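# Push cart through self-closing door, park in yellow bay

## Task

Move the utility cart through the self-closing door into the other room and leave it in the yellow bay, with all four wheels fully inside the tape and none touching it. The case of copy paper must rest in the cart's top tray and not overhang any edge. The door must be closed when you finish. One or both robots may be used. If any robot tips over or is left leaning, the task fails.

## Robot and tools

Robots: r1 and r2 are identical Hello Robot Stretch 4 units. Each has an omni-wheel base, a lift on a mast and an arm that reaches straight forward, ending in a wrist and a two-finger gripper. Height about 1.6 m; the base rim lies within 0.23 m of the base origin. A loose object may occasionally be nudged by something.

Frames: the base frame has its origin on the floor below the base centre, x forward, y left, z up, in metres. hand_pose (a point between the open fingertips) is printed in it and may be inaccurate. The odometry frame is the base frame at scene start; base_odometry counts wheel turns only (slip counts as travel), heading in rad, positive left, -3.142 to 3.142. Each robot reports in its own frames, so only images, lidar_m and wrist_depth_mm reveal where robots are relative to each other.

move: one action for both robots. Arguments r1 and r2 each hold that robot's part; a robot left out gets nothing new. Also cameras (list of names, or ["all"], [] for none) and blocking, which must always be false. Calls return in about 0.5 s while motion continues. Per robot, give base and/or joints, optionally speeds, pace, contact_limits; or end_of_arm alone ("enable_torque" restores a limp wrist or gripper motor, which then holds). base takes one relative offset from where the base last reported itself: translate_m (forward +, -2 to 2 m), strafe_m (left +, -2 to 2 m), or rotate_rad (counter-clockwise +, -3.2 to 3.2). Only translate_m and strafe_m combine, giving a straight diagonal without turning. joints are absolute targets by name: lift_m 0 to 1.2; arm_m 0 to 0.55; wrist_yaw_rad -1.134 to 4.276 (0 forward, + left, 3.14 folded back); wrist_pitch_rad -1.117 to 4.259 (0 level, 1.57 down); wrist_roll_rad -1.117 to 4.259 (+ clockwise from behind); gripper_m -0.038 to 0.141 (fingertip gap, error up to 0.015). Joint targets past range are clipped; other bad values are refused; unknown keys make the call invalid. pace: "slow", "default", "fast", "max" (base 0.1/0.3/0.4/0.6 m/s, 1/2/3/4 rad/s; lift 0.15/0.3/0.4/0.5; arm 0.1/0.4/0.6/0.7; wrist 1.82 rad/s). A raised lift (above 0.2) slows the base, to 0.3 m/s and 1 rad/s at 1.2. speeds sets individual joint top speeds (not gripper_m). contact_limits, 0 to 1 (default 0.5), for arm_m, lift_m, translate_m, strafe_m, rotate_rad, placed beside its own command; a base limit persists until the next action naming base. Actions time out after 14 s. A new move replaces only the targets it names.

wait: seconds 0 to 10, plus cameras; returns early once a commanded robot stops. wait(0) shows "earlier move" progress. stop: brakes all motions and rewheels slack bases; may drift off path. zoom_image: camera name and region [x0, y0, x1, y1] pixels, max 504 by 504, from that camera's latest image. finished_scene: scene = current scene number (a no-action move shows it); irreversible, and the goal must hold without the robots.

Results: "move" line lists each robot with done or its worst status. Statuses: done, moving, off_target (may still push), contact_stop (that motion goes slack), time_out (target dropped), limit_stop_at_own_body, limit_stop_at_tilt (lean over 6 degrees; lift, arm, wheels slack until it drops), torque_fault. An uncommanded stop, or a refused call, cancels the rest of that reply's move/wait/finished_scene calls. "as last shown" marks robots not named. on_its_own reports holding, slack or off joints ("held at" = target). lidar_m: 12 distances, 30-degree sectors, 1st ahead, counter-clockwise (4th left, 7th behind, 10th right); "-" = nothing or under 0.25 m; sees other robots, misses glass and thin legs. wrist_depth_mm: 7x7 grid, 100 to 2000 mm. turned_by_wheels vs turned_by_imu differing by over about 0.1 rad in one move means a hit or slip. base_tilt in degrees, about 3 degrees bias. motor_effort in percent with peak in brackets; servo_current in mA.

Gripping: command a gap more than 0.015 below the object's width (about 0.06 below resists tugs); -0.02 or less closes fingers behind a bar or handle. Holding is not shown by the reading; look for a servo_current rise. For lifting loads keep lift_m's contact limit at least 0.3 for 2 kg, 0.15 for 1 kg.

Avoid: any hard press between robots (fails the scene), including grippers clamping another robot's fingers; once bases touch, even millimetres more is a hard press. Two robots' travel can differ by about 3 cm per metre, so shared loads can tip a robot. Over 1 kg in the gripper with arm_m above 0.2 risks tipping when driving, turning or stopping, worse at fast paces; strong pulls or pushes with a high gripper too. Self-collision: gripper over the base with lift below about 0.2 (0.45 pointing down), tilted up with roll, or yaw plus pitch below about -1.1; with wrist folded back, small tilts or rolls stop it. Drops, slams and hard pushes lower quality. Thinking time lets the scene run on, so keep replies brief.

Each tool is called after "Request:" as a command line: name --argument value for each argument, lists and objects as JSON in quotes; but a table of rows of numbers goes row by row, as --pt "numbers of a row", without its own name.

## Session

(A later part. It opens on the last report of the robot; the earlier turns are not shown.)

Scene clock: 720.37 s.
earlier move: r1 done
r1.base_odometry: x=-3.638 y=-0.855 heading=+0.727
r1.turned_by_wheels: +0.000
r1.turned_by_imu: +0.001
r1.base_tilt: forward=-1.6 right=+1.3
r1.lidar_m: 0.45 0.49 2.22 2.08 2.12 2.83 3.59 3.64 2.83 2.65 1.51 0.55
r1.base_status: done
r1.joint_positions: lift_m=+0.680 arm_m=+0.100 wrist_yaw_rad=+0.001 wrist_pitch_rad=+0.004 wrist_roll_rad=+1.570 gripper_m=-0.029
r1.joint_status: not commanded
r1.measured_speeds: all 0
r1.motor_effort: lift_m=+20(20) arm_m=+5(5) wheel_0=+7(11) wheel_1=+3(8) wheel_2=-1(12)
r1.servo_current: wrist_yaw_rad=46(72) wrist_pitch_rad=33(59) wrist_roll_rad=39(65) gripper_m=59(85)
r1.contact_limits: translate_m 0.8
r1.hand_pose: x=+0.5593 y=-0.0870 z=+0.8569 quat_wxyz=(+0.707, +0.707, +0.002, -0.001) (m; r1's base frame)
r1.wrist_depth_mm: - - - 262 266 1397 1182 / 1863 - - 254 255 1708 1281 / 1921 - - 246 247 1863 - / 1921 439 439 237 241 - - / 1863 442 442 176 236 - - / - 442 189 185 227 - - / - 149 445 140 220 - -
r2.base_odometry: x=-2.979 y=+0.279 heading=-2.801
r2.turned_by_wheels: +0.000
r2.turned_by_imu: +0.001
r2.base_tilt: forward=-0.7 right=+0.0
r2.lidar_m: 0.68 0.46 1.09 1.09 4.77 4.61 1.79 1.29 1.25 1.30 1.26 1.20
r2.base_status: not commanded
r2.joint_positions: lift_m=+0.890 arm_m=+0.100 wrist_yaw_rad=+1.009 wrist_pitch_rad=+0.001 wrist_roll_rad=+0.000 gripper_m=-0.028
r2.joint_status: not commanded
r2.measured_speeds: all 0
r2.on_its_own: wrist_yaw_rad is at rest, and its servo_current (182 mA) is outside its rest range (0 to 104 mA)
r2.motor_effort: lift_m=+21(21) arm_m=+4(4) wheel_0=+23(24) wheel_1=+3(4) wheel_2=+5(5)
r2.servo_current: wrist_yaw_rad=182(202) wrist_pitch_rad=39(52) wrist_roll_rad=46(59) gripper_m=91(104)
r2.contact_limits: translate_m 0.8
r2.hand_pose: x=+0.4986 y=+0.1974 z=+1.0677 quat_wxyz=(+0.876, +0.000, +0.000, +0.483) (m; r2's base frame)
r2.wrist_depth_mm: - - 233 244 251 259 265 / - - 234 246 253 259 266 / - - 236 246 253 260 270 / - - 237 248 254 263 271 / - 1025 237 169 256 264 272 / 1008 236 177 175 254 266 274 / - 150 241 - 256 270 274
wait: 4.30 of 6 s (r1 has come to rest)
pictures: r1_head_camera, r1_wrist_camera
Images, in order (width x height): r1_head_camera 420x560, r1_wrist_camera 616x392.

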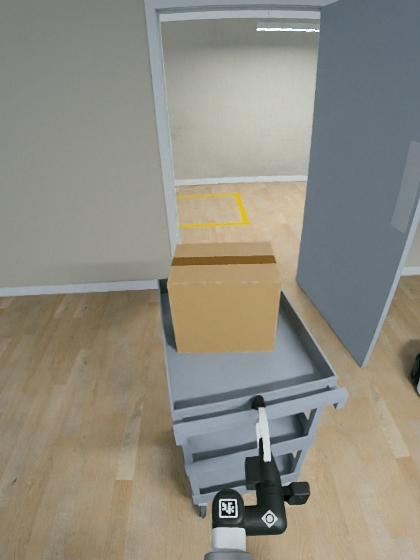

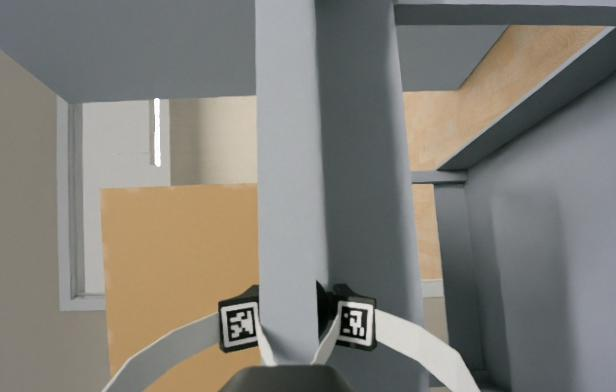

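Request:
move --r1 '{"base":{"strafe_m":0.14},"pace":"slow","contact_limits":{"strafe_m":0.8}}' --blocking false

Request:
wait --seconds 4

Request:
move --r1 '{"joints":{"gripper_m":0.08}}' --blocking false

Request:
wait --seconds 3

Request:
move --r1 '{"base":{"strafe_m":0.07},"pace":"slow"}' --blocking false

Request:
wait --seconds 4 --cameras '["r1_head_camera"]'

Request:
move --r1 '{"joints":{"gripper_m":-0.03}}' --blocking false

Request:
wait --seconds 3

Request:
move --r1 '{"base":{"translate_m":0.3,"strafe_m":-0.03},"pace":"slow","contact_limits":{"translate_m":0.8}}' --blocking false

Request:
wait --seconds 6 --cameras '["r1_head_camera","r1_wrist_camera"]'

Scene clock: 735.43 s.
move: r1 moving
r1.base_odometry: x=-3.648 y=-0.845 heading=+0.727
r1.turned_by_wheels: +0.000
r1.turned_by_imu: +0.000
r1.base_tilt: forward=-1.5 right=+1.3
r1.lidar_m: 0.44 2.29 2.20 2.06 2.11 2.79 3.59 3.65 2.85 2.66 1.54 0.54
r1.base_status: strafe_m moving
r1.joint_positions: lift_m=+0.680 arm_m=+0.100 wrist_yaw_rad=+0.001 wrist_pitch_rad=+0.004 wrist_roll_rad=+1.570 gripper_m=-0.029
r1.joint_status: not commanded
r1.measured_speeds: translate_m=+0.000 strafe_m=+0.057 rotate_rad=-0.001 lift_m=+0.000 arm_m=+0.000 wrist_yaw_rad=+0.000 wrist_pitch_rad=+0.000 wrist_roll_rad=+0.000
r1.motor_effort: lift_m=+20(20) arm_m=+2(5) wheel_0=-7(9) wheel_1=+5(7) wheel_2=+0(1)
r1.servo_current: wrist_yaw_rad=59(65) wrist_pitch_rad=52(52) wrist_roll_rad=59(59) gripper_m=52(59)
r1.contact_limits: strafe_m 0.8
r1.hand_pose: x=+0.5594 y=-0.0870 z=+0.8569 quat_wxyz=(+0.707, +0.707, +0.002, -0.001) (m; r1's base frame)
r1.wrist_depth_mm: - - - - 273 296 1138 / - - - 256 260 1576 1255 / 1921 - - 250 250 1921 - / 1921 445 445 239 244 - - / 1863 445 442 177 236 - - / - 439 185 184 227 - - / - 149 439 139 221 - -
r2.base_odometry: x=-2.979 y=+0.279 heading=-2.801
r2.turned_by_wheels: +0.000
r2.turned_by_imu: +0.000
r2.base_tilt: forward=-0.7 right=+0.0
r2.lidar_m: 0.68 0.48 1.11 1.12 4.78 4.58 1.77 1.33 1.24 1.30 1.28 1.19
r2.base_status: not commanded
r2.joint_positions: lift_m=+0.890 arm_m=+0.100 wrist_yaw_rad=+1.009 wrist_pitch_rad=+0.001 wrist_roll_rad=+0.000 gripper_m=-0.028
r2.joint_status: not commanded
r2.measured_speeds: all 0
r2.motor_effort: lift_m=+21(21) arm_m=+4(4) wheel_0=+24(24) wheel_1=+4(4) wheel_2=+5(5)
r2.servo_current: wrist_yaw_rad=189(195) wrist_pitch_rad=39(46) wrist_roll_rad=52(59) gripper_m=98(104)
r2.contact_limits: translate_m 0.8
r2.hand_pose: x=+0.4986 y=+0.1974 z=+1.0677 quat_wxyz=(+0.876, +0.000, +0.000, +0.483) (m; r2's base frame)
r2.wrist_depth_mm: - - 232 244 251 258 267 / - - 235 246 252 260 267 / - - 235 245 253 262 270 / - - 237 247 254 264 270 / - 1025 238 170 256 266 272 / 1008 236 177 175 255 267 273 / - 150 240 - 255 271 276

Scene clock: 737.50 s.
earlier move: r1 done
r1.base_odometry: x=-3.731 y=-0.751 heading=+0.727
r1.turned_by_wheels: +0.000
r1.turned_by_imu: -0.001
r1.base_tilt: forward=-1.6 right=+1.3
r1.lidar_m: 0.47 2.31 2.05 1.93 1.98 2.61 3.60 3.66 2.93 2.80 1.63 0.53
r1.base_status: done
r1.joint_positions: lift_m=+0.680 arm_m=+0.100 wrist_yaw_rad=-0.004 wrist_pitch_rad=+0.004 wrist_roll_rad=+1.570 gripper_m=-0.029
r1.joint_status: not commanded
r1.measured_speeds: all 0
r1.motor_effort: lift_m=+20(20) arm_m=-4(5) wheel_0=-6(14) wheel_1=+0(7) wheel_2=+0(4)
r1.servo_current: wrist_yaw_rad=52(72) wrist_pitch_rad=52(52) wrist_roll_rad=52(65) gripper_m=52(59)
r1.contact_limits: strafe_m 0.8
r1.hand_pose: x=+0.5589 y=-0.0886 z=+0.8569 quat_wxyz=(+0.707, +0.707, +0.000, -0.003) (m; r1's base frame)
r1.wrist_depth_mm: - - - 241 244 1499 1255 / - - - 239 240 1708 - / 1863 - - 237 237 - - / 1863 439 439 235 236 - - / 1863 445 449 230 231 - - / - 459 187 183 181 - - / - 148 466 134 226 - -
r2.base_odometry: x=-2.979 y=+0.279 heading=-2.801
r2.turned_by_wheels: +0.000
r2.turned_by_imu: +0.000
r2.base_tilt: forward=-0.7 right=+0.0
r2.lidar_m: 0.64 0.46 1.13 1.22 4.77 4.60 1.78 1.29 1.23 1.33 1.25 1.18
r2.base_status: not commanded
r2.joint_positions: lift_m=+0.890 arm_m=+0.100 wrist_yaw_rad=+1.009 wrist_pitch_rad=+0.001 wrist_roll_rad=+0.000 gripper_m=-0.028
r2.joint_status: not commanded
r2.measured_speeds: all 0
r2.on_its_own: wrist_yaw_rad is at rest, and its servo_current (189 mA) is outside its rest range (0 to 104 mA)
r2.motor_effort: lift_m=+21(21) arm_m=+3(4) wheel_0=+24(24) wheel_1=+4(4) wheel_2=+5(5)
r2.servo_current: wrist_yaw_rad=189(202) wrist_pitch_rad=46(46) wrist_roll_rad=52(59) gripper_m=104(111)
r2.contact_limits: translate_m 0.8
r2.hand_pose: x=+0.4986 y=+0.1974 z=+1.0677 quat_wxyz=(+0.876, +0.000, +0.000, +0.483) (m; r2's base frame)
r2.wrist_depth_mm: - - 233 244 250 259 268 / - - 235 246 252 260 267 / - - 235 246 254 262 270 / - - 236 247 255 264 271 / - 1098 238 169 255 265 272 / - 236 178 175 256 266 273 / - 150 240 - 256 270 277
wait: 2.07 of 4 s (r1 has come to rest)

Scene clock: 738.00 s.
move: r1 moving
r1.base_odometry: x=-3.731 y=-0.751 heading=+0.727
r1.turned_by_wheels: +0.000
r1.turned_by_imu: +0.000
r1.base_tilt: forward=-1.6 right=+1.3
r1.lidar_m: 0.49 2.32 2.05 1.93 2.00 2.58 3.58 3.65 2.95 2.78 1.64 0.55
r1.base_status: not commanded
r1.joint_positions: lift_m=+0.680 arm_m=+0.100 wrist_yaw_rad=-0.004 wrist_pitch_rad=+0.004 wrist_roll_rad=+1.570 gripper_m=-0.004
r1.joint_status: gripper_m moving
r1.measured_speeds: translate_m=+0.000 strafe_m=+0.000 rotate_rad=+0.001 lift_m=+0.000 arm_m=+0.000 wrist_yaw_rad=+0.000 wrist_pitch_rad=+0.000 wrist_roll_rad=+0.000
r1.motor_effort: lift_m=+20(20) arm_m=-1(4) wheel_0=-5(7) wheel_1=+1(1) wheel_2=+0(0)
r1.servo_current: wrist_yaw_rad=46(59) wrist_pitch_rad=46(52) wrist_roll_rad=46(59) gripper_m=85(85)
r1.contact_limits: strafe_m 0.8
r1.hand_pose: x=+0.5589 y=-0.0886 z=+0.8569 quat_wxyz=(+0.707, +0.707, +0.000, -0.003) (m; r1's base frame)
r1.wrist_depth_mm: - - - 246 248 1499 1229 / - - - 243 245 1756 - / 1983 - - 239 241 - - / 1921 439 442 236 239 - - / 1863 449 455 175 236 - - / - 462 210 187 232 - - / - 466 466 152 229 - -
r2.base_odometry: x=-2.979 y=+0.279 heading=-2.801
r2.turned_by_wheels: +0.000
r2.turned_by_imu: +0.000
r2.base_tilt: forward=-0.7 right=+0.0
r2.lidar_m: 0.68 0.46 1.13 1.19 4.80 4.59 1.79 1.29 1.24 1.30 1.28 1.18
r2.base_status: not commanded
r2.joint_positions: lift_m=+0.890 arm_m=+0.100 wrist_yaw_rad=+1.009 wrist_pitch_rad=+0.001 wrist_roll_rad=+0.000 gripper_m=-0.028
r2.joint_status: not commanded
r2.measured_speeds: all 0
r2.motor_effort: lift_m=+21(21) arm_m=+4(4) wheel_0=+23(24) wheel_1=+3(4) wheel_2=+5(5)
r2.servo_current: wrist_yaw_rad=189(202) wrist_pitch_rad=39(46) wrist_roll_rad=46(52) gripper_m=104(104)
r2.contact_limits: translate_m 0.8
r2.hand_pose: x=+0.4986 y=+0.1974 z=+1.0677 quat_wxyz=(+0.876, +0.000, +0.000, +0.483) (m; r2's base frame)
r2.wrist_depth_mm: - - 232 243 251 259 266 / - - 235 246 251 260 268 / - - 235 246 253 262 270 / - - 236 248 254 264 272 / - 1078 237 169 255 265 272 / - 236 177 175 256 267 273 / - 150 241 - 255 270 276

Scene clock: 739.30 s.
earlier move: r1 done
r1.base_odometry: x=-3.731 y=-0.751 heading=+0.727
r1.turned_by_wheels: +0.000
r1.turned_by_imu: +0.000
r1.base_tilt: forward=-1.6 right=+1.3
r1.lidar_m: 0.47 2.31 2.05 1.95 1.99 2.61 3.60 3.68 2.94 2.79 1.63 0.52
r1.base_status: not commanded
r1.joint_positions: lift_m=+0.680 arm_m=+0.100 wrist_yaw_rad=-0.004 wrist_pitch_rad=+0.004 wrist_roll_rad=+1.570 gripper_m=+0.080
r1.joint_status: all done
r1.measured_speeds: all 0
r1.motor_effort: lift_m=+20(20) arm_m=+4(4) wheel_0=-4(7) wheel_1=+0(1) wheel_2=-1(1)
r1.servo_current: wrist_yaw_rad=52(65) wrist_pitch_rad=46(52) wrist_roll_rad=52(65) gripper_m=39(111)
r1.contact_limits: strafe_m 0.8
r1.hand_pose: x=+0.5589 y=-0.0886 z=+0.8569 quat_wxyz=(+0.707, +0.707, +0.000, -0.003) (m; r1's base frame)
r1.wrist_depth_mm: - - - 252 252 1464 1255 / - - - 249 250 1708 - / 1921 - - 246 246 - - / 1863 442 449 242 245 - - / 1863 455 459 182 240 - - / - 459 466 179 187 - - / - 140 480 158 235 - -
r2.base_odometry: x=-2.979 y=+0.279 heading=-2.801
r2.turned_by_wheels: +0.000
r2.turned_by_imu: +0.000
r2.base_tilt: forward=-0.7 right=+0.0
r2.lidar_m: 0.67 0.46 1.14 1.18 4.77 4.60 1.79 1.31 1.23 1.32 1.28 1.17
r2.base_status: not commanded
r2.joint_positions: lift_m=+0.890 arm_m=+0.100 wrist_yaw_rad=+1.009 wrist_pitch_rad=+0.001 wrist_roll_rad=+0.000 gripper_m=-0.028
r2.joint_status: not commanded
r2.measured_speeds: all 0
r2.on_its_own: wrist_yaw_rad is at rest, and its servo_current (176 mA) is outside its rest range (0 to 104 mA)
r2.motor_effort: lift_m=+21(21) arm_m=+4(4) wheel_0=+23(24) wheel_1=+3(4) wheel_2=+5(5)
r2.servo_current: wrist_yaw_rad=176(202) wrist_pitch_rad=33(46) wrist_roll_rad=46(65) gripper_m=104(104)
r2.contact_limits: translate_m 0.8
r2.hand_pose: x=+0.4986 y=+0.1974 z=+1.0677 quat_wxyz=(+0.876, +0.000, +0.000, +0.483) (m; r2's base frame)
r2.wrist_depth_mm: - - 234 244 251 259 266 / - - 236 245 252 259 267 / - - 236 246 254 262 270 / - - 236 247 255 263 271 / - 1078 237 169 255 265 272 / - 236 177 175 255 267 276 / - 150 241 - 255 268 274
wait: 1.30 of 3 s (r1 has come to rest)

Scene clock: 739.80 s.
move: r1 moving
r1.base_odometry: x=-3.741 y=-0.740 heading=+0.726
r1.turned_by_wheels: -0.001
r1.turned_by_imu: -0.001
r1.base_tilt: forward=-1.6 right=+1.3
r1.lidar_m: 0.48 2.31 2.03 1.92 1.99 2.59 3.63 3.66 2.99 2.79 1.67 0.53
r1.base_status: strafe_m moving
r1.joint_positions: lift_m=+0.680 arm_m=+0.100 wrist_yaw_rad=-0.004 wrist_pitch_rad=+0.004 wrist_roll_rad=+1.570 gripper_m=+0.080
r1.joint_status: not commanded
r1.measured_speeds: translate_m=+0.001 strafe_m=+0.056 rotate_rad=-0.003 lift_m=+0.000 arm_m=+0.000 wrist_yaw_rad=+0.000 wrist_pitch_rad=+0.000 wrist_roll_rad=+0.000
r1.motor_effort: lift_m=+20(20) arm_m=+4(4) wheel_0=-8(10) wheel_1=+6(8) wheel_2=-2(3)
r1.servo_current: wrist_yaw_rad=52(72) wrist_pitch_rad=46(52) wrist_roll_rad=46(59) gripper_m=46(46)
r1.hand_pose: x=+0.5589 y=-0.0886 z=+0.8569 quat_wxyz=(+0.707, +0.707, +0.000, -0.003) (m; r1's base frame)
r1.wrist_depth_mm: - - - 254 255 1499 1160 / 1983 - - 250 252 1808 - / 1983 - - 248 249 - - / 1921 452 452 245 248 - - / 1863 455 455 184 244 - - / - 469 193 181 189 - - / - 141 480 150 238 - -
r2.base_odometry: x=-2.979 y=+0.279 heading=-2.801
r2.turned_by_wheels: +0.000
r2.turned_by_imu: +0.000
r2.base_tilt: forward=-0.7 right=+0.0
r2.lidar_m: 0.68 0.44 1.11 1.20 4.78 4.60 1.78 1.31 1.22 1.32 1.27 1.19
r2.base_status: not commanded
r2.joint_positions: lift_m=+0.890 arm_m=+0.100 wrist_yaw_rad=+1.009 wrist_pitch_rad=+0.001 wrist_roll_rad=+0.000 gripper_m=-0.028
r2.joint_status: not commanded
r2.measured_speeds: all 0
r2.motor_effort: lift_m=+21(21) arm_m=+4(4) wheel_0=+24(24) wheel_1=+4(4) wheel_2=+5(5)
r2.servo_current: wrist_yaw_rad=202(202) wrist_pitch_rad=46(46) wrist_roll_rad=46(59) gripper_m=104(104)
r2.contact_limits: translate_m 0.8
r2.hand_pose: x=+0.4986 y=+0.1974 z=+1.0677 quat_wxyz=(+0.876, +0.000, +0.000, +0.483) (m; r2's base frame)
r2.wrist_depth_mm: - - 232 244 251 260 267 / - - 235 246 251 260 268 / - - 235 246 252 263 268 / - - 236 247 254 263 271 / 1397 1078 238 169 255 264 273 / - 236 177 175 256 267 273 / - 150 241 - 256 271 276

Scene clock: 741.13 s.
earlier move: r1 done
r1.base_odometry: x=-3.778 y=-0.699 heading=+0.727
r1.turned_by_wheels: +0.001
r1.turned_by_imu: +0.001
r1.base_tilt: forward=-1.6 right=+1.3
r1.lidar_m: 0.49 2.30 1.99 1.86 1.91 2.47 3.62 3.65 3.01 2.86 1.70 0.53
r1.base_status: done
r1.joint_positions: lift_m=+0.680 arm_m=+0.100 wrist_yaw_rad=-0.003 wrist_pitch_rad=+0.002 wrist_roll_rad=+1.570 gripper_m=+0.080
r1.joint_status: not commanded
r1.measured_speeds: all 0
r1.motor_effort: lift_m=+19(20) arm_m=+4(4) wheel_0=-4(10) wheel_1=+3(8) wheel_2=+1(3)
r1.servo_current: wrist_yaw_rad=39(72) wrist_pitch_rad=46(52) wrist_roll_rad=52(72) gripper_m=39(46)
r1.hand_pose: x=+0.5590 y=-0.0883 z=+0.8576 quat_wxyz=(+0.707, +0.707, +0.000, -0.002) (m; r1's base frame)
r1.wrist_depth_mm: - - - 251 254 1537 - / 1921 - 445 248 251 842 - / 1921 452 452 246 248 - - / 1921 462 466 245 246 - - / 1863 477 473 183 242 - - / - 480 211 182 193 - - / - 149 - 139 240 148 -
r2.base_odometry: x=-2.979 y=+0.279 heading=-2.801
r2.turned_by_wheels: +0.000
r2.turned_by_imu: +0.000
r2.base_tilt: forward=-0.7 right=+0.0
r2.lidar_m: 0.69 0.46 1.14 1.21 4.78 4.59 1.78 1.30 1.23 1.31 1.27 1.21
r2.base_status: not commanded
r2.joint_positions: lift_m=+0.890 arm_m=+0.100 wrist_yaw_rad=+1.009 wrist_pitch_rad=+0.001 wrist_roll_rad=+0.000 gripper_m=-0.028
r2.joint_status: not commanded
r2.measured_speeds: all 0
r2.on_its_own: wrist_yaw_rad is at rest, and its servo_current (195 mA) is outside its rest range (0 to 104 mA)
r2.motor_effort: lift_m=+20(21) arm_m=+3(4) wheel_0=+23(24) wheel_1=+3(4) wheel_2=+5(5)
r2.servo_current: wrist_yaw_rad=195(202) wrist_pitch_rad=46(46) wrist_roll_rad=52(59) gripper_m=98(104)
r2.contact_limits: translate_m 0.8
r2.hand_pose: x=+0.4986 y=+0.1974 z=+1.0677 quat_wxyz=(+0.876, +0.000, +0.000, +0.483) (m; r2's base frame)
r2.wrist_depth_mm: - - 233 243 251 259 267 / - - 235 246 252 260 267 / - - 236 246 253 262 268 / - - 237 247 254 263 271 / 1430 1118 240 170 255 265 272 / - 236 177 175 254 267 274 / - 150 241 - 254 270 274
wait: 1.33 of 4 s (r1 has come to rest)
pictures: r1_head_camera
Images, in order (width x height): r1_head_camera 420x560.

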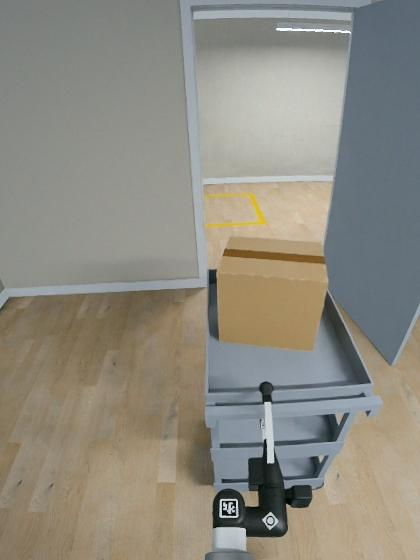

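Scene clock: 741.63 s.
move: r1 moving
r1.base_odometry: x=-3.778 y=-0.699 heading=+0.727
r1.turned_by_wheels: +0.000
r1.turned_by_imu: +0.000
r1.base_tilt: forward=-1.6 right=+1.3
r1.lidar_m: 0.48 2.31 1.98 1.85 1.94 2.52 3.64 3.68 3.02 2.85 1.71 0.55
r1.base_status: not commanded
r1.joint_positions: lift_m=+0.680 arm_m=+0.100 wrist_yaw_rad=-0.003 wrist_pitch_rad=+0.002 wrist_roll_rad=+1.570 gripper_m=+0.062
r1.joint_status: gripper_m moving
r1.measured_speeds: translate_m=+0.000 strafe_m=+0.000 rotate_rad=+0.000 lift_m=+0.000 arm_m=+0.000 wrist_yaw_rad=+0.000 wrist_pitch_rad=+0.005 wrist_roll_rad=+0.000
r1.motor_effort: lift_m=+19(19) arm_m=+4(4) wheel_0=-4(4) wheel_1=+3(3) wheel_2=+1(1)
r1.servo_current: wrist_yaw_rad=52(59) wrist_pitch_rad=52(52) wrist_roll_rad=39(59) gripper_m=98(104)
r1.hand_pose: x=+0.5590 y=-0.0883 z=+0.8575 quat_wxyz=(+0.707, +0.707, +0.000, -0.002) (m; r1's base frame)
r1.wrist_depth_mm: - - - 251 253 1537 - / - - 445 249 251 820 - / 1983 452 459 246 248 - - / 1921 462 462 245 247 - - / 1983 473 477 184 244 - - / - 480 195 182 187 - - / - 141 - 138 240 143 -
r2.base_odometry: x=-2.979 y=+0.279 heading=-2.801
r2.turned_by_wheels: +0.000
r2.turned_by_imu: +0.000
r2.base_tilt: forward=-0.7 right=+0.0
r2.lidar_m: 0.66 0.45 1.14 1.23 4.77 4.58 1.81 1.30 1.25 1.29 1.27 1.19
r2.base_status: not commanded
r2.joint_positions: lift_m=+0.890 arm_m=+0.100 wrist_yaw_rad=+1.009 wrist_pitch_rad=+0.001 wrist_roll_rad=+0.000 gripper_m=-0.028
r2.joint_status: not commanded
r2.measured_speeds: all 0
r2.motor_effort: lift_m=+21(21) arm_m=+4(4) wheel_0=+23(24) wheel_1=+3(4) wheel_2=+5(5)
r2.servo_current: wrist_yaw_rad=182(195) wrist_pitch_rad=39(39) wrist_roll_rad=59(59) gripper_m=98(104)
r2.contact_limits: translate_m 0.8
r2.hand_pose: x=+0.4986 y=+0.1974 z=+1.0677 quat_wxyz=(+0.876, +0.000, +0.000, +0.483) (m; r2's base frame)
r2.wrist_depth_mm: - - 232 243 251 259 266 / - - 234 246 252 260 268 / - - 235 247 253 260 270 / - - 236 247 255 264 270 / 1430 1098 237 170 255 264 272 / - 236 177 174 255 266 273 / - 150 239 - 255 270 276

Scene clock: 742.93 s.
earlier move: r1 done
r1.base_odometry: x=-3.778 y=-0.699 heading=+0.727
r1.turned_by_wheels: +0.000
r1.turned_by_imu: +0.000
r1.base_tilt: forward=-1.6 right=+1.3
r1.lidar_m: 0.47 2.29 1.96 1.86 1.90 2.51 3.62 3.66 3.05 2.87 1.73 0.53
r1.base_status: not commanded
r1.joint_positions: lift_m=+0.680 arm_m=+0.100 wrist_yaw_rad=-0.003 wrist_pitch_rad=+0.004 wrist_roll_rad=+1.570 gripper_m=-0.029
r1.joint_status: all done
r1.measured_speeds: all 0
r1.motor_effort: lift_m=+19(19) arm_m=-4(4) wheel_0=-3(4) wheel_1=+2(3) wheel_2=+0(1)
r1.servo_current: wrist_yaw_rad=39(65) wrist_pitch_rad=39(52) wrist_roll_rad=39(72) gripper_m=85(169)
r1.hand_pose: x=+0.5591 y=-0.0882 z=+0.8571 quat_wxyz=(+0.707, +0.707, +0.000, -0.002) (m; r1's base frame)
r1.wrist_depth_mm: - - - 240 238 1618 - / 1983 1863 436 237 238 - - / 1863 445 445 236 238 - - / 1921 459 455 236 236 - - / 1921 473 469 175 235 - - / - 480 189 188 182 - - / - 142 - - 233 138 -
r2.base_odometry: x=-2.979 y=+0.279 heading=-2.801
r2.turned_by_wheels: +0.000
r2.turned_by_imu: +0.000
r2.base_tilt: forward=-0.7 right=+0.0
r2.lidar_m: 0.69 0.44 1.13 1.20 4.76 4.60 1.77 1.30 1.25 1.31 1.25 1.19
r2.base_status: not commanded
r2.joint_positions: lift_m=+0.890 arm_m=+0.100 wrist_yaw_rad=+1.009 wrist_pitch_rad=+0.001 wrist_roll_rad=+0.000 gripper_m=-0.028
r2.joint_status: not commanded
r2.measured_speeds: all 0
r2.on_its_own: wrist_yaw_rad is at rest, and its servo_current (189 mA) is outside its rest range (0 to 104 mA)
r2.motor_effort: lift_m=+20(21) arm_m=+3(4) wheel_0=+24(24) wheel_1=+3(4) wheel_2=+5(5)
r2.servo_current: wrist_yaw_rad=189(202) wrist_pitch_rad=46(46) wrist_roll_rad=46(59) gripper_m=98(104)
r2.contact_limits: translate_m 0.8
r2.hand_pose: x=+0.4986 y=+0.1974 z=+1.0677 quat_wxyz=(+0.876, +0.000, +0.000, +0.483) (m; r2's base frame)
r2.wrist_depth_mm: - - 232 245 251 260 267 / - - 235 246 252 259 267 / - - 235 246 253 263 270 / - - 236 248 255 263 270 / 1397 1118 238 170 255 265 271 / - 236 177 175 255 266 274 / - 150 241 - 255 270 276
wait: 1.30 of 3 s (r1 has come to rest)

Scene clock: 743.43 s.
move: r1 moving
r1.base_odometry: x=-3.768 y=-0.691 heading=+0.727
r1.turned_by_wheels: +0.001
r1.turned_by_imu: +0.001
r1.base_tilt: forward=-1.6 right=+1.3
r1.lidar_m: 0.47 2.29 1.99 1.87 1.89 2.53 3.63 3.66 3.02 2.86 1.67 0.52
r1.base_status: translate_m moving; strafe_m moving
r1.joint_positions: lift_m=+0.680 arm_m=+0.100 wrist_yaw_rad=-0.003 wrist_pitch_rad=+0.004 wrist_roll_rad=+1.570 gripper_m=-0.029
r1.joint_status: not commanded
r1.measured_speeds: translate_m=+0.046 strafe_m=-0.004 rotate_rad=+0.008 lift_m=+0.000 arm_m=+0.000 wrist_yaw_rad=+0.000 wrist_pitch_rad=+0.000 wrist_roll_rad=+0.000
r1.motor_effort: lift_m=+19(19) arm_m=+2(4) wheel_0=+6(7) wheel_1=+5(5) wheel_2=-4(7)
r1.servo_current: wrist_yaw_rad=46(59) wrist_pitch_rad=39(52) wrist_roll_rad=46(59) gripper_m=59(78)
r1.contact_limits: translate_m 0.8
r1.hand_pose: x=+0.5590 y=-0.0882 z=+0.8571 quat_wxyz=(+0.707, +0.707, +0.000, -0.002) (m; r1's base frame)
r1.wrist_depth_mm: - - - 235 235 1576 - / 1921 430 430 233 234 - - / 1863 436 439 231 233 - - / 1863 449 445 230 231 - - / 1863 462 459 228 229 - - / - 469 190 185 228 - - / - 141 170 139 226 131 -
r2.base_odometry: x=-2.979 y=+0.279 heading=-2.801
r2.turned_by_wheels: +0.000
r2.turned_by_imu: +0.000
r2.base_tilt: forward=-0.7 right=+0.0
r2.lidar_m: 0.68 0.45 1.15 1.22 4.79 4.62 1.78 1.30 1.25 1.30 1.24 1.19
r2.base_status: not commanded
r2.joint_positions: lift_m=+0.890 arm_m=+0.100 wrist_yaw_rad=+1.009 wrist_pitch_rad=+0.001 wrist_roll_rad=+0.000 gripper_m=-0.028
r2.joint_status: not commanded
r2.measured_speeds: all 0
r2.motor_effort: lift_m=+21(21) arm_m=+4(4) wheel_0=+23(24) wheel_1=+4(4) wheel_2=+5(5)
r2.servo_current: wrist_yaw_rad=195(195) wrist_pitch_rad=39(46) wrist_roll_rad=39(59) gripper_m=104(104)
r2.contact_limits: translate_m 0.8
r2.hand_pose: x=+0.4986 y=+0.1974 z=+1.0677 quat_wxyz=(+0.876, +0.000, +0.000, +0.483) (m; r2's base frame)
r2.wrist_depth_mm: - - 233 244 251 259 268 / - - 235 246 252 260 268 / - - 236 246 253 263 270 / - - 236 247 254 262 271 / 1430 1098 238 170 256 265 272 / - 236 177 175 255 266 274 / - 150 240 - 255 268 276

Scene clock: 747.23 s.
earlier move: r1 done
r1.base_odometry: x=-3.534 y=-0.521 heading=+0.728
r1.turned_by_wheels: +0.000
r1.turned_by_imu: +0.001
r1.base_tilt: forward=-1.6 right=+1.3
r1.lidar_m: 0.47 2.00 2.02 1.88 1.98 2.59 3.93 3.96 2.98 2.82 1.44 0.52
r1.base_status: done
r1.joint_positions: lift_m=+0.680 arm_m=+0.100 wrist_yaw_rad=+0.002 wrist_pitch_rad=+0.004 wrist_roll_rad=+1.570 gripper_m=-0.029
r1.joint_status: not commanded
r1.measured_speeds: all 0
r1.motor_effort: lift_m=+19(19) arm_m=+4(5) wheel_0=+7(14) wheel_1=+3(8) wheel_2=+0(12)
r1.servo_current: wrist_yaw_rad=46(72) wrist_pitch_rad=39(52) wrist_roll_rad=59(65) gripper_m=46(78)
r1.contact_limits: translate_m 0.8
r1.hand_pose: x=+0.5594 y=-0.0868 z=+0.8571 quat_wxyz=(+0.707, +0.707, +0.002, -0.001) (m; r1's base frame)
r1.wrist_depth_mm: - - - 253 256 1576 - / - - - 249 252 1863 - / - 449 442 242 245 - - / - 452 452 236 238 - - / - 455 455 231 234 - - / - 459 189 183 227 - - / - 149 185 140 222 - -
r2.base_odometry: x=-2.979 y=+0.279 heading=-2.801
r2.turned_by_wheels: +0.000
r2.turned_by_imu: +0.001
r2.base_tilt: forward=-0.7 right=+0.0
r2.lidar_m: 0.70 0.46 1.16 1.46 4.76 4.60 1.79 1.30 1.24 1.29 1.25 1.20
r2.base_status: not commanded
r2.joint_positions: lift_m=+0.890 arm_m=+0.100 wrist_yaw_rad=+1.009 wrist_pitch_rad=+0.001 wrist_roll_rad=+0.000 gripper_m=-0.028
r2.joint_status: not commanded
r2.measured_speeds: all 0
r2.on_its_own: wrist_yaw_rad is at rest, and its servo_current (176 mA) is outside its rest range (0 to 104 mA)
r2.motor_effort: lift_m=+21(21) arm_m=+3(4) wheel_0=+24(24) wheel_1=+3(4) wheel_2=+5(5)
r2.servo_current: wrist_yaw_rad=176(202) wrist_pitch_rad=46(46) wrist_roll_rad=59(59) gripper_m=98(104)
r2.contact_limits: translate_m 0.8
r2.hand_pose: x=+0.4986 y=+0.1974 z=+1.0677 quat_wxyz=(+0.876, +0.000, +0.000, +0.483) (m; r2's base frame)
r2.wrist_depth_mm: - - 233 244 251 258 266 / - - 236 245 252 259 268 / - - 234 246 254 262 270 / - - 237 247 254 264 270 / - 1366 238 170 256 266 272 / - - 177 174 255 265 274 / - 237 240 - 255 271 276
wait: 3.80 of 6 s (r1 has come to rest)
pictures: r1_head_camera, r1_wrist_camera
Images, in order (width x height): r1_head_camera 420x560, r1_wrist_camera 616x392.

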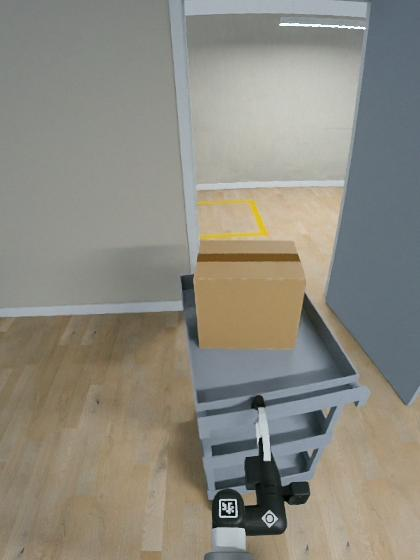

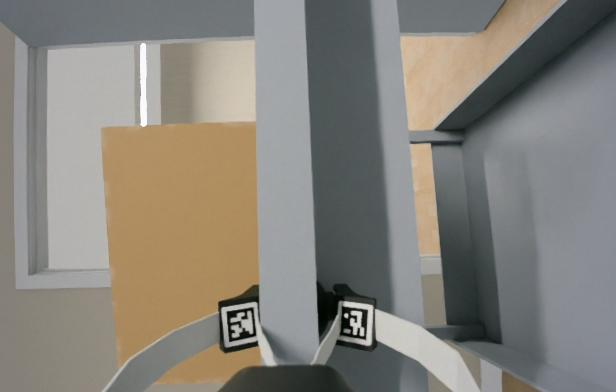

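Request:
move --r1 '{"joints":{"gripper_m":0.08}}' --blocking false

Request:
wait --seconds 3

Request:
move --r1 '{"base":{"strafe_m":0.07},"pace":"slow"}' --blocking false

Request:
wait --seconds 4

Request:
move --r1 '{"joints":{"gripper_m":-0.03}}' --blocking false

Request:
wait --seconds 3

Request:
move --r1 '{"base":{"translate_m":0.3},"pace":"slow","contact_limits":{"translate_m":0.8}}' --blocking false

Request:
wait --seconds 6 --cameras '["r1_head_camera"]'

Scene clock: 764.80 s.
move: r1 moving
r1.base_odometry: x=-3.534 y=-0.521 heading=+0.727
r1.turned_by_wheels: +0.000
r1.turned_by_imu: +0.000
r1.base_tilt: forward=-1.6 right=+1.3
r1.lidar_m: 0.47 2.00 2.05 1.89 1.95 2.59 3.92 3.95 2.97 2.83 1.46 0.55
r1.base_status: not commanded
r1.joint_positions: lift_m=+0.680 arm_m=+0.100 wrist_yaw_rad=+0.002 wrist_pitch_rad=+0.004 wrist_roll_rad=+1.570 gripper_m=-0.004
r1.joint_status: gripper_m moving
r1.measured_speeds: translate_m=+0.000 strafe_m=+0.000 rotate_rad=-0.001 lift_m=+0.000 arm_m=+0.000 wrist_yaw_rad=+0.000 wrist_pitch_rad=+0.000 wrist_roll_rad=+0.000
r1.motor_effort: lift_m=+19(19) arm_m=+4(5) wheel_0=+5(7) wheel_1=+2(3) wheel_2=-1(1)
r1.servo_current: wrist_yaw_rad=46(72) wrist_pitch_rad=52(52) wrist_roll_rad=59(59) gripper_m=78(78)
r1.contact_limits: translate_m 0.8
r1.hand_pose: x=+0.5594 y=-0.0868 z=+0.8571 quat_wxyz=(+0.707, +0.707, +0.002, -0.001) (m; r1's base frame)
r1.wrist_depth_mm: - - - 262 262 1537 - / - - - 255 256 1808 - / - 455 459 247 250 - - / - 455 459 240 245 - - / - 462 462 180 238 - - / - 462 462 186 233 - - / - 141 183 146 225 - -
r2.base_odometry: x=-2.979 y=+0.279 heading=-2.801
r2.turned_by_wheels: +0.000
r2.turned_by_imu: +0.000
r2.base_tilt: forward=-0.7 right=+0.0
r2.lidar_m: 0.67 0.46 1.16 1.47 4.79 4.60 1.77 1.31 1.23 1.32 1.27 1.20
r2.base_status: not commanded
r2.joint_positions: lift_m=+0.890 arm_m=+0.100 wrist_yaw_rad=+1.009 wrist_pitch_rad=+0.001 wrist_roll_rad=+0.000 gripper_m=-0.028
r2.joint_status: not commanded
r2.measured_speeds: all 0
r2.motor_effort: lift_m=+21(21) arm_m=+4(4) wheel_0=+23(24) wheel_1=+4(4) wheel_2=+5(5)
r2.servo_current: wrist_yaw_rad=189(195) wrist_pitch_rad=39(46) wrist_roll_rad=46(52) gripper_m=98(104)
r2.contact_limits: translate_m 0.8
r2.hand_pose: x=+0.4986 y=+0.1974 z=+1.0677 quat_wxyz=(+0.876, +0.000, +0.000, +0.483) (m; r2's base frame)
r2.wrist_depth_mm: - - 233 244 251 259 266 / - - 235 246 252 262 267 / - - 236 247 253 263 270 / - - 236 247 254 264 271 / - 1336 238 170 256 265 272 / - - 178 175 255 267 274 / - 237 239 - 255 268 276

Scene clock: 766.10 s.
earlier move: r1 done
r1.base_odometry: x=-3.534 y=-0.521 heading=+0.727
r1.turned_by_wheels: +0.000
r1.turned_by_imu: +0.000
r1.base_tilt: forward=-1.6 right=+1.3
r1.lidar_m: 0.46 1.99 2.02 1.91 1.96 2.60 3.95 3.94 3.00 2.82 1.47 0.51
r1.base_status: not commanded
r1.joint_positions: lift_m=+0.680 arm_m=+0.100 wrist_yaw_rad=+0.002 wrist_pitch_rad=+0.004 wrist_roll_rad=+1.570 gripper_m=+0.080
r1.joint_status: all done
r1.measured_speeds: all 0
r1.motor_effort: lift_m=+19(19) arm_m=+4(5) wheel_0=+4(7) wheel_1=+2(3) wheel_2=-1(1)
r1.servo_current: wrist_yaw_rad=65(72) wrist_pitch_rad=46(52) wrist_roll_rad=46(65) gripper_m=46(111)
r1.contact_limits: translate_m 0.8
r1.hand_pose: x=+0.5594 y=-0.0868 z=+0.8571 quat_wxyz=(+0.707, +0.707, +0.002, -0.001) (m; r1's base frame)
r1.wrist_depth_mm: - - - 263 266 1576 - / - - - 257 258 1921 - / - - 455 250 253 - - / - 459 459 244 246 - - / - 462 466 238 241 - - / - 469 462 185 236 - - / - 138 183 154 229 - -
r2.base_odometry: x=-2.979 y=+0.279 heading=-2.801
r2.turned_by_wheels: +0.000
r2.turned_by_imu: +0.000
r2.base_tilt: forward=-0.7 right=+0.0
r2.lidar_m: 0.69 0.46 1.15 1.45 4.80 4.60 1.79 1.31 1.22 1.30 1.27 1.21
r2.base_status: not commanded
r2.joint_positions: lift_m=+0.890 arm_m=+0.100 wrist_yaw_rad=+1.009 wrist_pitch_rad=+0.001 wrist_roll_rad=+0.000 gripper_m=-0.028
r2.joint_status: not commanded
r2.measured_speeds: all 0
r2.on_its_own: wrist_yaw_rad is at rest, and its servo_current (182 mA) is outside its rest range (0 to 104 mA)
r2.motor_effort: lift_m=+21(21) arm_m=+4(4) wheel_0=+24(24) wheel_1=+3(4) wheel_2=+5(5)
r2.servo_current: wrist_yaw_rad=182(202) wrist_pitch_rad=33(46) wrist_roll_rad=46(59) gripper_m=98(104)
r2.contact_limits: translate_m 0.8
r2.hand_pose: x=+0.4986 y=+0.1974 z=+1.0677 quat_wxyz=(+0.876, +0.000, +0.000, +0.483) (m; r2's base frame)
r2.wrist_depth_mm: - - 233 244 250 259 267 / - - 235 246 252 262 268 / - - 236 245 253 262 268 / - - 236 248 253 263 271 / - 1366 237 170 255 265 271 / - - 177 175 255 266 274 / - 237 240 - 255 270 276
wait: 1.30 of 3 s (r1 has come to rest)

Scene clock: 766.60 s.
move: r1 moving
r1.base_odometry: x=-3.543 y=-0.511 heading=+0.727
r1.turned_by_wheels: +0.000
r1.turned_by_imu: +0.000
r1.base_tilt: forward=-1.6 right=+1.3
r1.lidar_m: 0.47 2.01 2.00 1.90 1.97 2.57 3.94 3.98 3.01 2.82 1.44 0.55
r1.base_status: strafe_m moving
r1.joint_positions: lift_m=+0.680 arm_m=+0.100 wrist_yaw_rad=+0.002 wrist_pitch_rad=+0.004 wrist_roll_rad=+1.570 gripper_m=+0.080
r1.joint_status: not commanded
r1.measured_speeds: translate_m=+0.000 strafe_m=+0.056 rotate_rad=-0.002 lift_m=+0.000 arm_m=+0.000 wrist_yaw_rad=-0.002 wrist_pitch_rad=+0.000 wrist_roll_rad=+0.000
r1.motor_effort: lift_m=+19(19) arm_m=+4(5) wheel_0=-5(7) wheel_1=+6(8) wheel_2=+0(1)
r1.servo_current: wrist_yaw_rad=52(65) wrist_pitch_rad=46(52) wrist_roll_rad=46(65) gripper_m=46(46)
r1.hand_pose: x=+0.5594 y=-0.0868 z=+0.8571 quat_wxyz=(+0.707, +0.707, +0.002, -0.001) (m; r1's base frame)
r1.wrist_depth_mm: - - - - 277 1464 - / 1756 - - - 272 1808 - / - - 469 199 263 - - / - 466 466 249 254 - - / - 462 466 242 245 - - / - 466 462 188 238 - - / - 466 184 156 230 - -
r2.base_odometry: x=-2.979 y=+0.279 heading=-2.801
r2.turned_by_wheels: +0.000
r2.turned_by_imu: +0.000
r2.base_tilt: forward=-0.7 right=+0.1
r2.lidar_m: 0.68 0.47 1.13 1.47 4.79 4.61 1.78 1.31 1.26 1.33 1.26 1.19
r2.base_status: not commanded
r2.joint_positions: lift_m=+0.890 arm_m=+0.100 wrist_yaw_rad=+1.009 wrist_pitch_rad=+0.001 wrist_roll_rad=+0.000 gripper_m=-0.028
r2.joint_status: not commanded
r2.measured_speeds: all 0
r2.motor_effort: lift_m=+21(21) arm_m=+4(4) wheel_0=+24(24) wheel_1=+3(4) wheel_2=+5(5)
r2.servo_current: wrist_yaw_rad=189(202) wrist_pitch_rad=39(46) wrist_roll_rad=46(52) gripper_m=91(104)
r2.contact_limits: translate_m 0.8
r2.hand_pose: x=+0.4986 y=+0.1974 z=+1.0677 quat_wxyz=(+0.876, +0.000, +0.000, +0.483) (m; r2's base frame)
r2.wrist_depth_mm: - - 233 244 250 259 267 / - - 234 245 253 259 268 / - - 236 246 253 262 268 / - - 237 248 254 263 271 / - 1366 237 170 256 266 272 / - - 177 175 255 266 273 / - 237 241 - 255 270 276

Scene clock: 767.93 s.
earlier move: r1 done
r1.base_odometry: x=-3.580 y=-0.469 heading=+0.727
r1.turned_by_wheels: +0.000
r1.turned_by_imu: +0.000
r1.base_tilt: forward=-1.6 right=+1.3
r1.lidar_m: 0.46 2.00 1.95 1.83 1.92 2.48 3.91 3.96 3.10 2.90 1.51 0.56
r1.base_status: done
r1.joint_positions: lift_m=+0.680 arm_m=+0.100 wrist_yaw_rad=-0.003 wrist_pitch_rad=+0.002 wrist_roll_rad=+1.570 gripper_m=+0.080
r1.joint_status: not commanded
r1.measured_speeds: all 0
r1.motor_effort: lift_m=+18(19) arm_m=+4(5) wheel_0=-4(10) wheel_1=+2(8) wheel_2=-2(3)
r1.servo_current: wrist_yaw_rad=59(65) wrist_pitch_rad=46(52) wrist_roll_rad=46(65) gripper_m=39(46)
r1.hand_pose: x=+0.5589 y=-0.0884 z=+0.8576 quat_wxyz=(+0.707, +0.707, +0.000, -0.002) (m; r1's base frame)
r1.wrist_depth_mm: 1661 - - - 283 1464 - / 1618 - - - 274 - - / - 484 480 200 265 - - / - 480 480 250 256 - - / - 477 480 243 247 - - / - 477 211 182 193 - - / - 149 - 139 232 151 -
r2.base_odometry: x=-2.979 y=+0.279 heading=-2.801
r2.turned_by_wheels: +0.000
r2.turned_by_imu: +0.000
r2.base_tilt: forward=-0.7 right=+0.0
r2.lidar_m: 0.68 0.45 1.15 1.51 4.79 4.61 1.79 1.30 1.25 1.32 1.24 1.19
r2.base_status: not commanded
r2.joint_positions: lift_m=+0.890 arm_m=+0.100 wrist_yaw_rad=+1.009 wrist_pitch_rad=+0.001 wrist_roll_rad=+0.000 gripper_m=-0.028
r2.joint_status: not commanded
r2.measured_speeds: all 0
r2.on_its_own: wrist_yaw_rad is at rest, and its servo_current (189 mA) is outside its rest range (0 to 104 mA)
r2.motor_effort: lift_m=+21(21) arm_m=+3(4) wheel_0=+23(24) wheel_1=+4(4) wheel_2=+5(5)
r2.servo_current: wrist_yaw_rad=189(202) wrist_pitch_rad=46(46) wrist_roll_rad=52(59) gripper_m=98(104)
r2.contact_limits: translate_m 0.8
r2.hand_pose: x=+0.4986 y=+0.1974 z=+1.0677 quat_wxyz=(+0.876, +0.000, +0.000, +0.483) (m; r2's base frame)
r2.wrist_depth_mm: - - 234 243 251 258 267 / - - 235 245 253 260 268 / - - 235 246 254 260 268 / - - 237 247 253 264 271 / - 1430 238 170 255 264 272 / - - 177 175 255 267 273 / - 237 240 - 255 270 276
wait: 1.33 of 4 s (r1 has come to rest)

Scene clock: 768.43 s.
move: r1 moving
r1.base_odometry: x=-3.580 y=-0.469 heading=+0.727
r1.turned_by_wheels: +0.000
r1.turned_by_imu: +0.000
r1.base_tilt: forward=-1.6 right=+1.3
r1.lidar_m: 0.46 2.00 1.96 1.85 1.90 2.50 3.95 3.95 3.06 2.88 1.49 0.54
r1.base_status: not commanded
r1.joint_positions: lift_m=+0.680 arm_m=+0.100 wrist_yaw_rad=-0.003 wrist_pitch_rad=+0.004 wrist_roll_rad=+1.570 gripper_m=+0.062
r1.joint_status: gripper_m moving
r1.measured_speeds: translate_m=+0.000 strafe_m=+0.000 rotate_rad=+0.000 lift_m=+0.000 arm_m=+0.000 wrist_yaw_rad=+0.000 wrist_pitch_rad=+0.005 wrist_roll_rad=+0.000
r1.motor_effort: lift_m=+18(18) arm_m=+4(5) wheel_0=-4(5) wheel_1=+2(3) wheel_2=-2(2)
r1.servo_current: wrist_yaw_rad=59(65) wrist_pitch_rad=46(46) wrist_roll_rad=59(59) gripper_m=104(104)
r1.hand_pose: x=+0.5589 y=-0.0884 z=+0.8572 quat_wxyz=(+0.707, +0.707, +0.000, -0.002) (m; r1's base frame)
r1.wrist_depth_mm: - - - - 282 1499 - / 1756 - - - 274 - - / - 473 484 200 264 - - / - 477 480 252 255 - - / - 477 480 244 247 - - / - 480 195 183 193 - - / - 142 - 138 232 148 -
r2.base_odometry: x=-2.979 y=+0.279 heading=-2.801
r2.turned_by_wheels: +0.000
r2.turned_by_imu: +0.000
r2.base_tilt: forward=-0.7 right=+0.1
r2.lidar_m: 0.68 0.45 1.16 1.51 4.78 4.61 1.76 1.31 1.24 1.33 1.27 1.20
r2.base_status: not commanded
r2.joint_positions: lift_m=+0.890 arm_m=+0.100 wrist_yaw_rad=+1.009 wrist_pitch_rad=+0.001 wrist_roll_rad=+0.000 gripper_m=-0.028
r2.joint_status: not commanded
r2.measured_speeds: all 0
r2.motor_effort: lift_m=+20(21) arm_m=+4(4) wheel_0=+23(24) wheel_1=+3(4) wheel_2=+5(5)
r2.servo_current: wrist_yaw_rad=182(195) wrist_pitch_rad=39(46) wrist_roll_rad=52(52) gripper_m=104(104)
r2.contact_limits: translate_m 0.8
r2.hand_pose: x=+0.4986 y=+0.1974 z=+1.0677 quat_wxyz=(+0.876, +0.000, +0.000, +0.483) (m; r2's base frame)
r2.wrist_depth_mm: - - 233 244 252 259 266 / - - 236 245 252 260 268 / - - 235 246 253 262 268 / - - 237 247 255 264 271 / - 1430 238 169 256 264 272 / - - 177 175 255 266 273 / - 237 240 - 255 271 274

Scene clock: 769.73 s.
earlier move: r1 done
r1.base_odometry: x=-3.580 y=-0.469 heading=+0.727
r1.turned_by_wheels: +0.000
r1.turned_by_imu: +0.000
r1.base_tilt: forward=-1.6 right=+1.3
r1.lidar_m: 0.48 2.00 1.97 1.84 1.90 2.50 3.95 3.95 3.05 2.87 1.50 0.55
r1.base_status: not commanded
r1.joint_positions: lift_m=+0.680 arm_m=+0.100 wrist_yaw_rad=-0.003 wrist_pitch_rad=+0.005 wrist_roll_rad=+1.570 gripper_m=-0.029
r1.joint_status: all done
r1.measured_speeds: all 0
r1.motor_effort: lift_m=+18(18) arm_m=-4(5) wheel_0=-3(5) wheel_1=+2(3) wheel_2=+1(2)
r1.servo_current: wrist_yaw_rad=59(72) wrist_pitch_rad=52(52) wrist_roll_rad=39(59) gripper_m=59(169)
r1.hand_pose: x=+0.5591 y=-0.0882 z=+0.8567 quat_wxyz=(+0.707, +0.707, +0.001, -0.003) (m; r1's base frame)
r1.wrist_depth_mm: - - - 202 266 1537 - / - - - 256 260 1921 - / - 466 469 248 251 - - / - 466 466 240 242 - - / 1618 473 469 178 237 - - / - 466 189 184 182 - - / - 140 163 137 222 132 1255
r2.base_odometry: x=-2.979 y=+0.279 heading=-2.801
r2.turned_by_wheels: +0.000
r2.turned_by_imu: +0.000
r2.base_tilt: forward=-0.7 right=+0.0
r2.lidar_m: 0.71 0.46 1.16 1.51 4.79 4.61 1.80 1.32 1.23 1.29 1.25 1.20
r2.base_status: not commanded
r2.joint_positions: lift_m=+0.890 arm_m=+0.100 wrist_yaw_rad=+1.009 wrist_pitch_rad=+0.001 wrist_roll_rad=+0.000 gripper_m=-0.028
r2.joint_status: not commanded
r2.measured_speeds: all 0
r2.on_its_own: wrist_yaw_rad is at rest, and its servo_current (195 mA) is outside its rest range (0 to 104 mA)
r2.motor_effort: lift_m=+21(21) arm_m=+4(4) wheel_0=+23(24) wheel_1=+3(4) wheel_2=+5(5)
r2.servo_current: wrist_yaw_rad=195(202) wrist_pitch_rad=39(46) wrist_roll_rad=39(65) gripper_m=91(104)
r2.contact_limits: translate_m 0.8
r2.hand_pose: x=+0.4986 y=+0.1974 z=+1.0677 quat_wxyz=(+0.876, +0.000, +0.000, +0.483) (m; r2's base frame)
r2.wrist_depth_mm: - - 233 245 251 259 267 / - - 234 246 253 260 267 / - - 236 246 253 262 270 / - - 237 248 255 264 270 / - 1430 237 169 255 265 272 / - - 177 175 254 266 274 / - 236 240 - 256 270 276
wait: 1.30 of 3 s (r1 has come to rest)

Scene clock: 770.23 s.
move: r1 moving
r1.base_odometry: x=-3.571 y=-0.461 heading=+0.728
r1.turned_by_wheels: +0.000
r1.turned_by_imu: +0.000
r1.base_tilt: forward=-1.6 right=+1.3
r1.lidar_m: 0.48 2.00 1.97 1.85 1.90 2.48 3.94 4.01 3.08 2.88 1.46 0.53
r1.base_status: translate_m moving
r1.joint_positions: lift_m=+0.680 arm_m=+0.100 wrist_yaw_rad=-0.003 wrist_pitch_rad=+0.005 wrist_roll_rad=+1.570 gripper_m=-0.029
r1.joint_status: not commanded
r1.measured_speeds: translate_m=+0.052 strafe_m=+0.000 rotate_rad=+0.002 lift_m=+0.000 arm_m=+0.000 wrist_yaw_rad=+0.000 wrist_pitch_rad=+0.000 wrist_roll_rad=+0.000
r1.motor_effort: lift_m=+18(18) arm_m=+4(4) wheel_0=+9(10) wheel_1=+6(6) wheel_2=-9(10)
r1.servo_current: wrist_yaw_rad=46(65) wrist_pitch_rad=46(52) wrist_roll_rad=46(65) gripper_m=52(72)
r1.contact_limits: translate_m 0.8
r1.hand_pose: x=+0.5590 y=-0.0882 z=+0.8567 quat_wxyz=(+0.707, +0.707, +0.001, -0.003) (m; r1's base frame)
r1.wrist_depth_mm: - - - - 265 1537 - / - - - 256 260 1921 - / - 462 466 246 250 - - / - 466 466 237 242 - - / - 462 466 176 236 - - / - 466 189 183 227 - - / - 141 162 141 219 - -
r2.base_odometry: x=-2.979 y=+0.279 heading=-2.801
r2.turned_by_wheels: +0.000
r2.turned_by_imu: +0.000
r2.base_tilt: forward=-0.7 right=+0.0
r2.lidar_m: 0.67 0.46 1.14 1.52 4.78 4.58 1.79 1.32 1.23 1.29 1.25 1.20
r2.base_status: not commanded
r2.joint_positions: lift_m=+0.890 arm_m=+0.100 wrist_yaw_rad=+1.009 wrist_pitch_rad=+0.001 wrist_roll_rad=+0.000 gripper_m=-0.028
r2.joint_status: not commanded
r2.measured_speeds: all 0
r2.motor_effort: lift_m=+21(21) arm_m=+4(4) wheel_0=+23(24) wheel_1=+3(4) wheel_2=+5(5)
r2.servo_current: wrist_yaw_rad=195(195) wrist_pitch_rad=46(46) wrist_roll_rad=52(52) gripper_m=104(104)
r2.contact_limits: translate_m 0.8
r2.hand_pose: x=+0.4986 y=+0.1974 z=+1.0677 quat_wxyz=(+0.876, +0.000, +0.000, +0.483) (m; r2's base frame)
r2.wrist_depth_mm: - - 234 245 251 259 267 / - - 234 245 252 259 267 / - - 235 245 252 260 270 / - - 236 248 254 264 271 / - 1464 238 169 254 265 272 / - - 177 174 255 267 274 / - 236 240 - 255 268 276

Scene clock: 774.03 s.
earlier move: r1 done
r1.base_odometry: x=-3.356 y=-0.270 heading=+0.727
r1.turned_by_wheels: -0.001
r1.turned_by_imu: -0.002
r1.base_tilt: forward=-1.6 right=+1.3
r1.lidar_m: 0.49 1.69 2.00 1.86 1.92 2.54 - 4.26 3.05 1.52 1.31 0.55
r1.base_status: done
r1.joint_positions: lift_m=+0.680 arm_m=+0.100 wrist_yaw_rad=-0.003 wrist_pitch_rad=+0.005 wrist_roll_rad=+1.570 gripper_m=-0.029
r1.joint_status: not commanded
r1.measured_speeds: all 0
r1.motor_effort: lift_m=+18(18) arm_m=+4(4) wheel_0=+0(10) wheel_1=+1(7) wheel_2=-4(11)
r1.servo_current: wrist_yaw_rad=59(65) wrist_pitch_rad=46(52) wrist_roll_rad=46(78) gripper_m=52(72)
r1.contact_limits: translate_m 0.8
r1.hand_pose: x=+0.5590 y=-0.0882 z=+0.8567 quat_wxyz=(+0.707, +0.707, +0.001, -0.003) (m; r1's base frame)
r1.wrist_depth_mm: - - - - 310 1708 - / - - - - - 1808 - / - - 492 200 268 - - / - 477 480 191 255 - - / - 469 469 182 238 - - / - 455 188 183 182 - - / - 149 452 141 211 - -
r2.base_odometry: x=-2.979 y=+0.279 heading=-2.801
r2.turned_by_wheels: +0.000
r2.turned_by_imu: +0.001
r2.base_tilt: forward=-0.7 right=+0.0
r2.lidar_m: 0.68 0.45 1.14 1.46 4.77 4.57 1.81 1.29 1.25 1.29 1.28 1.18
r2.base_status: not commanded
r2.joint_positions: lift_m=+0.890 arm_m=+0.100 wrist_yaw_rad=+1.009 wrist_pitch_rad=+0.001 wrist_roll_rad=+0.000 gripper_m=-0.028
r2.joint_status: not commanded
r2.measured_speeds: all 0
r2.on_its_own: wrist_yaw_rad is at rest, and its servo_current (189 mA) is outside its rest range (0 to 104 mA)
r2.motor_effort: lift_m=+21(21) arm_m=+3(4) wheel_0=+24(24) wheel_1=+4(4) wheel_2=+5(5)
r2.servo_current: wrist_yaw_rad=189(202) wrist_pitch_rad=46(46) wrist_roll_rad=33(59) gripper_m=98(111)
r2.contact_limits: translate_m 0.8
r2.hand_pose: x=+0.4986 y=+0.1974 z=+1.0677 quat_wxyz=(+0.876, +0.000, +0.000, +0.483) (m; r2's base frame)
r2.wrist_depth_mm: - - 233 244 251 258 267 / - 232 235 246 252 262 267 / - - 236 246 253 262 270 / - - 236 248 254 264 271 / - 1366 237 170 256 264 272 / - 1336 177 175 255 267 273 / - 237 241 - 255 271 276
wait: 3.80 of 6 s (r1 has come to rest)
pictures: r1_head_camera
Images, in order (width x height): r1_head_camera 420x560.

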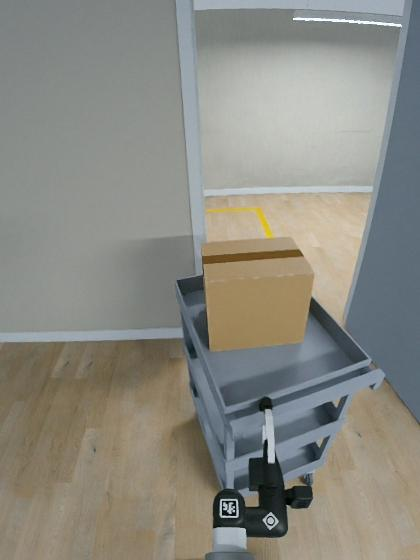

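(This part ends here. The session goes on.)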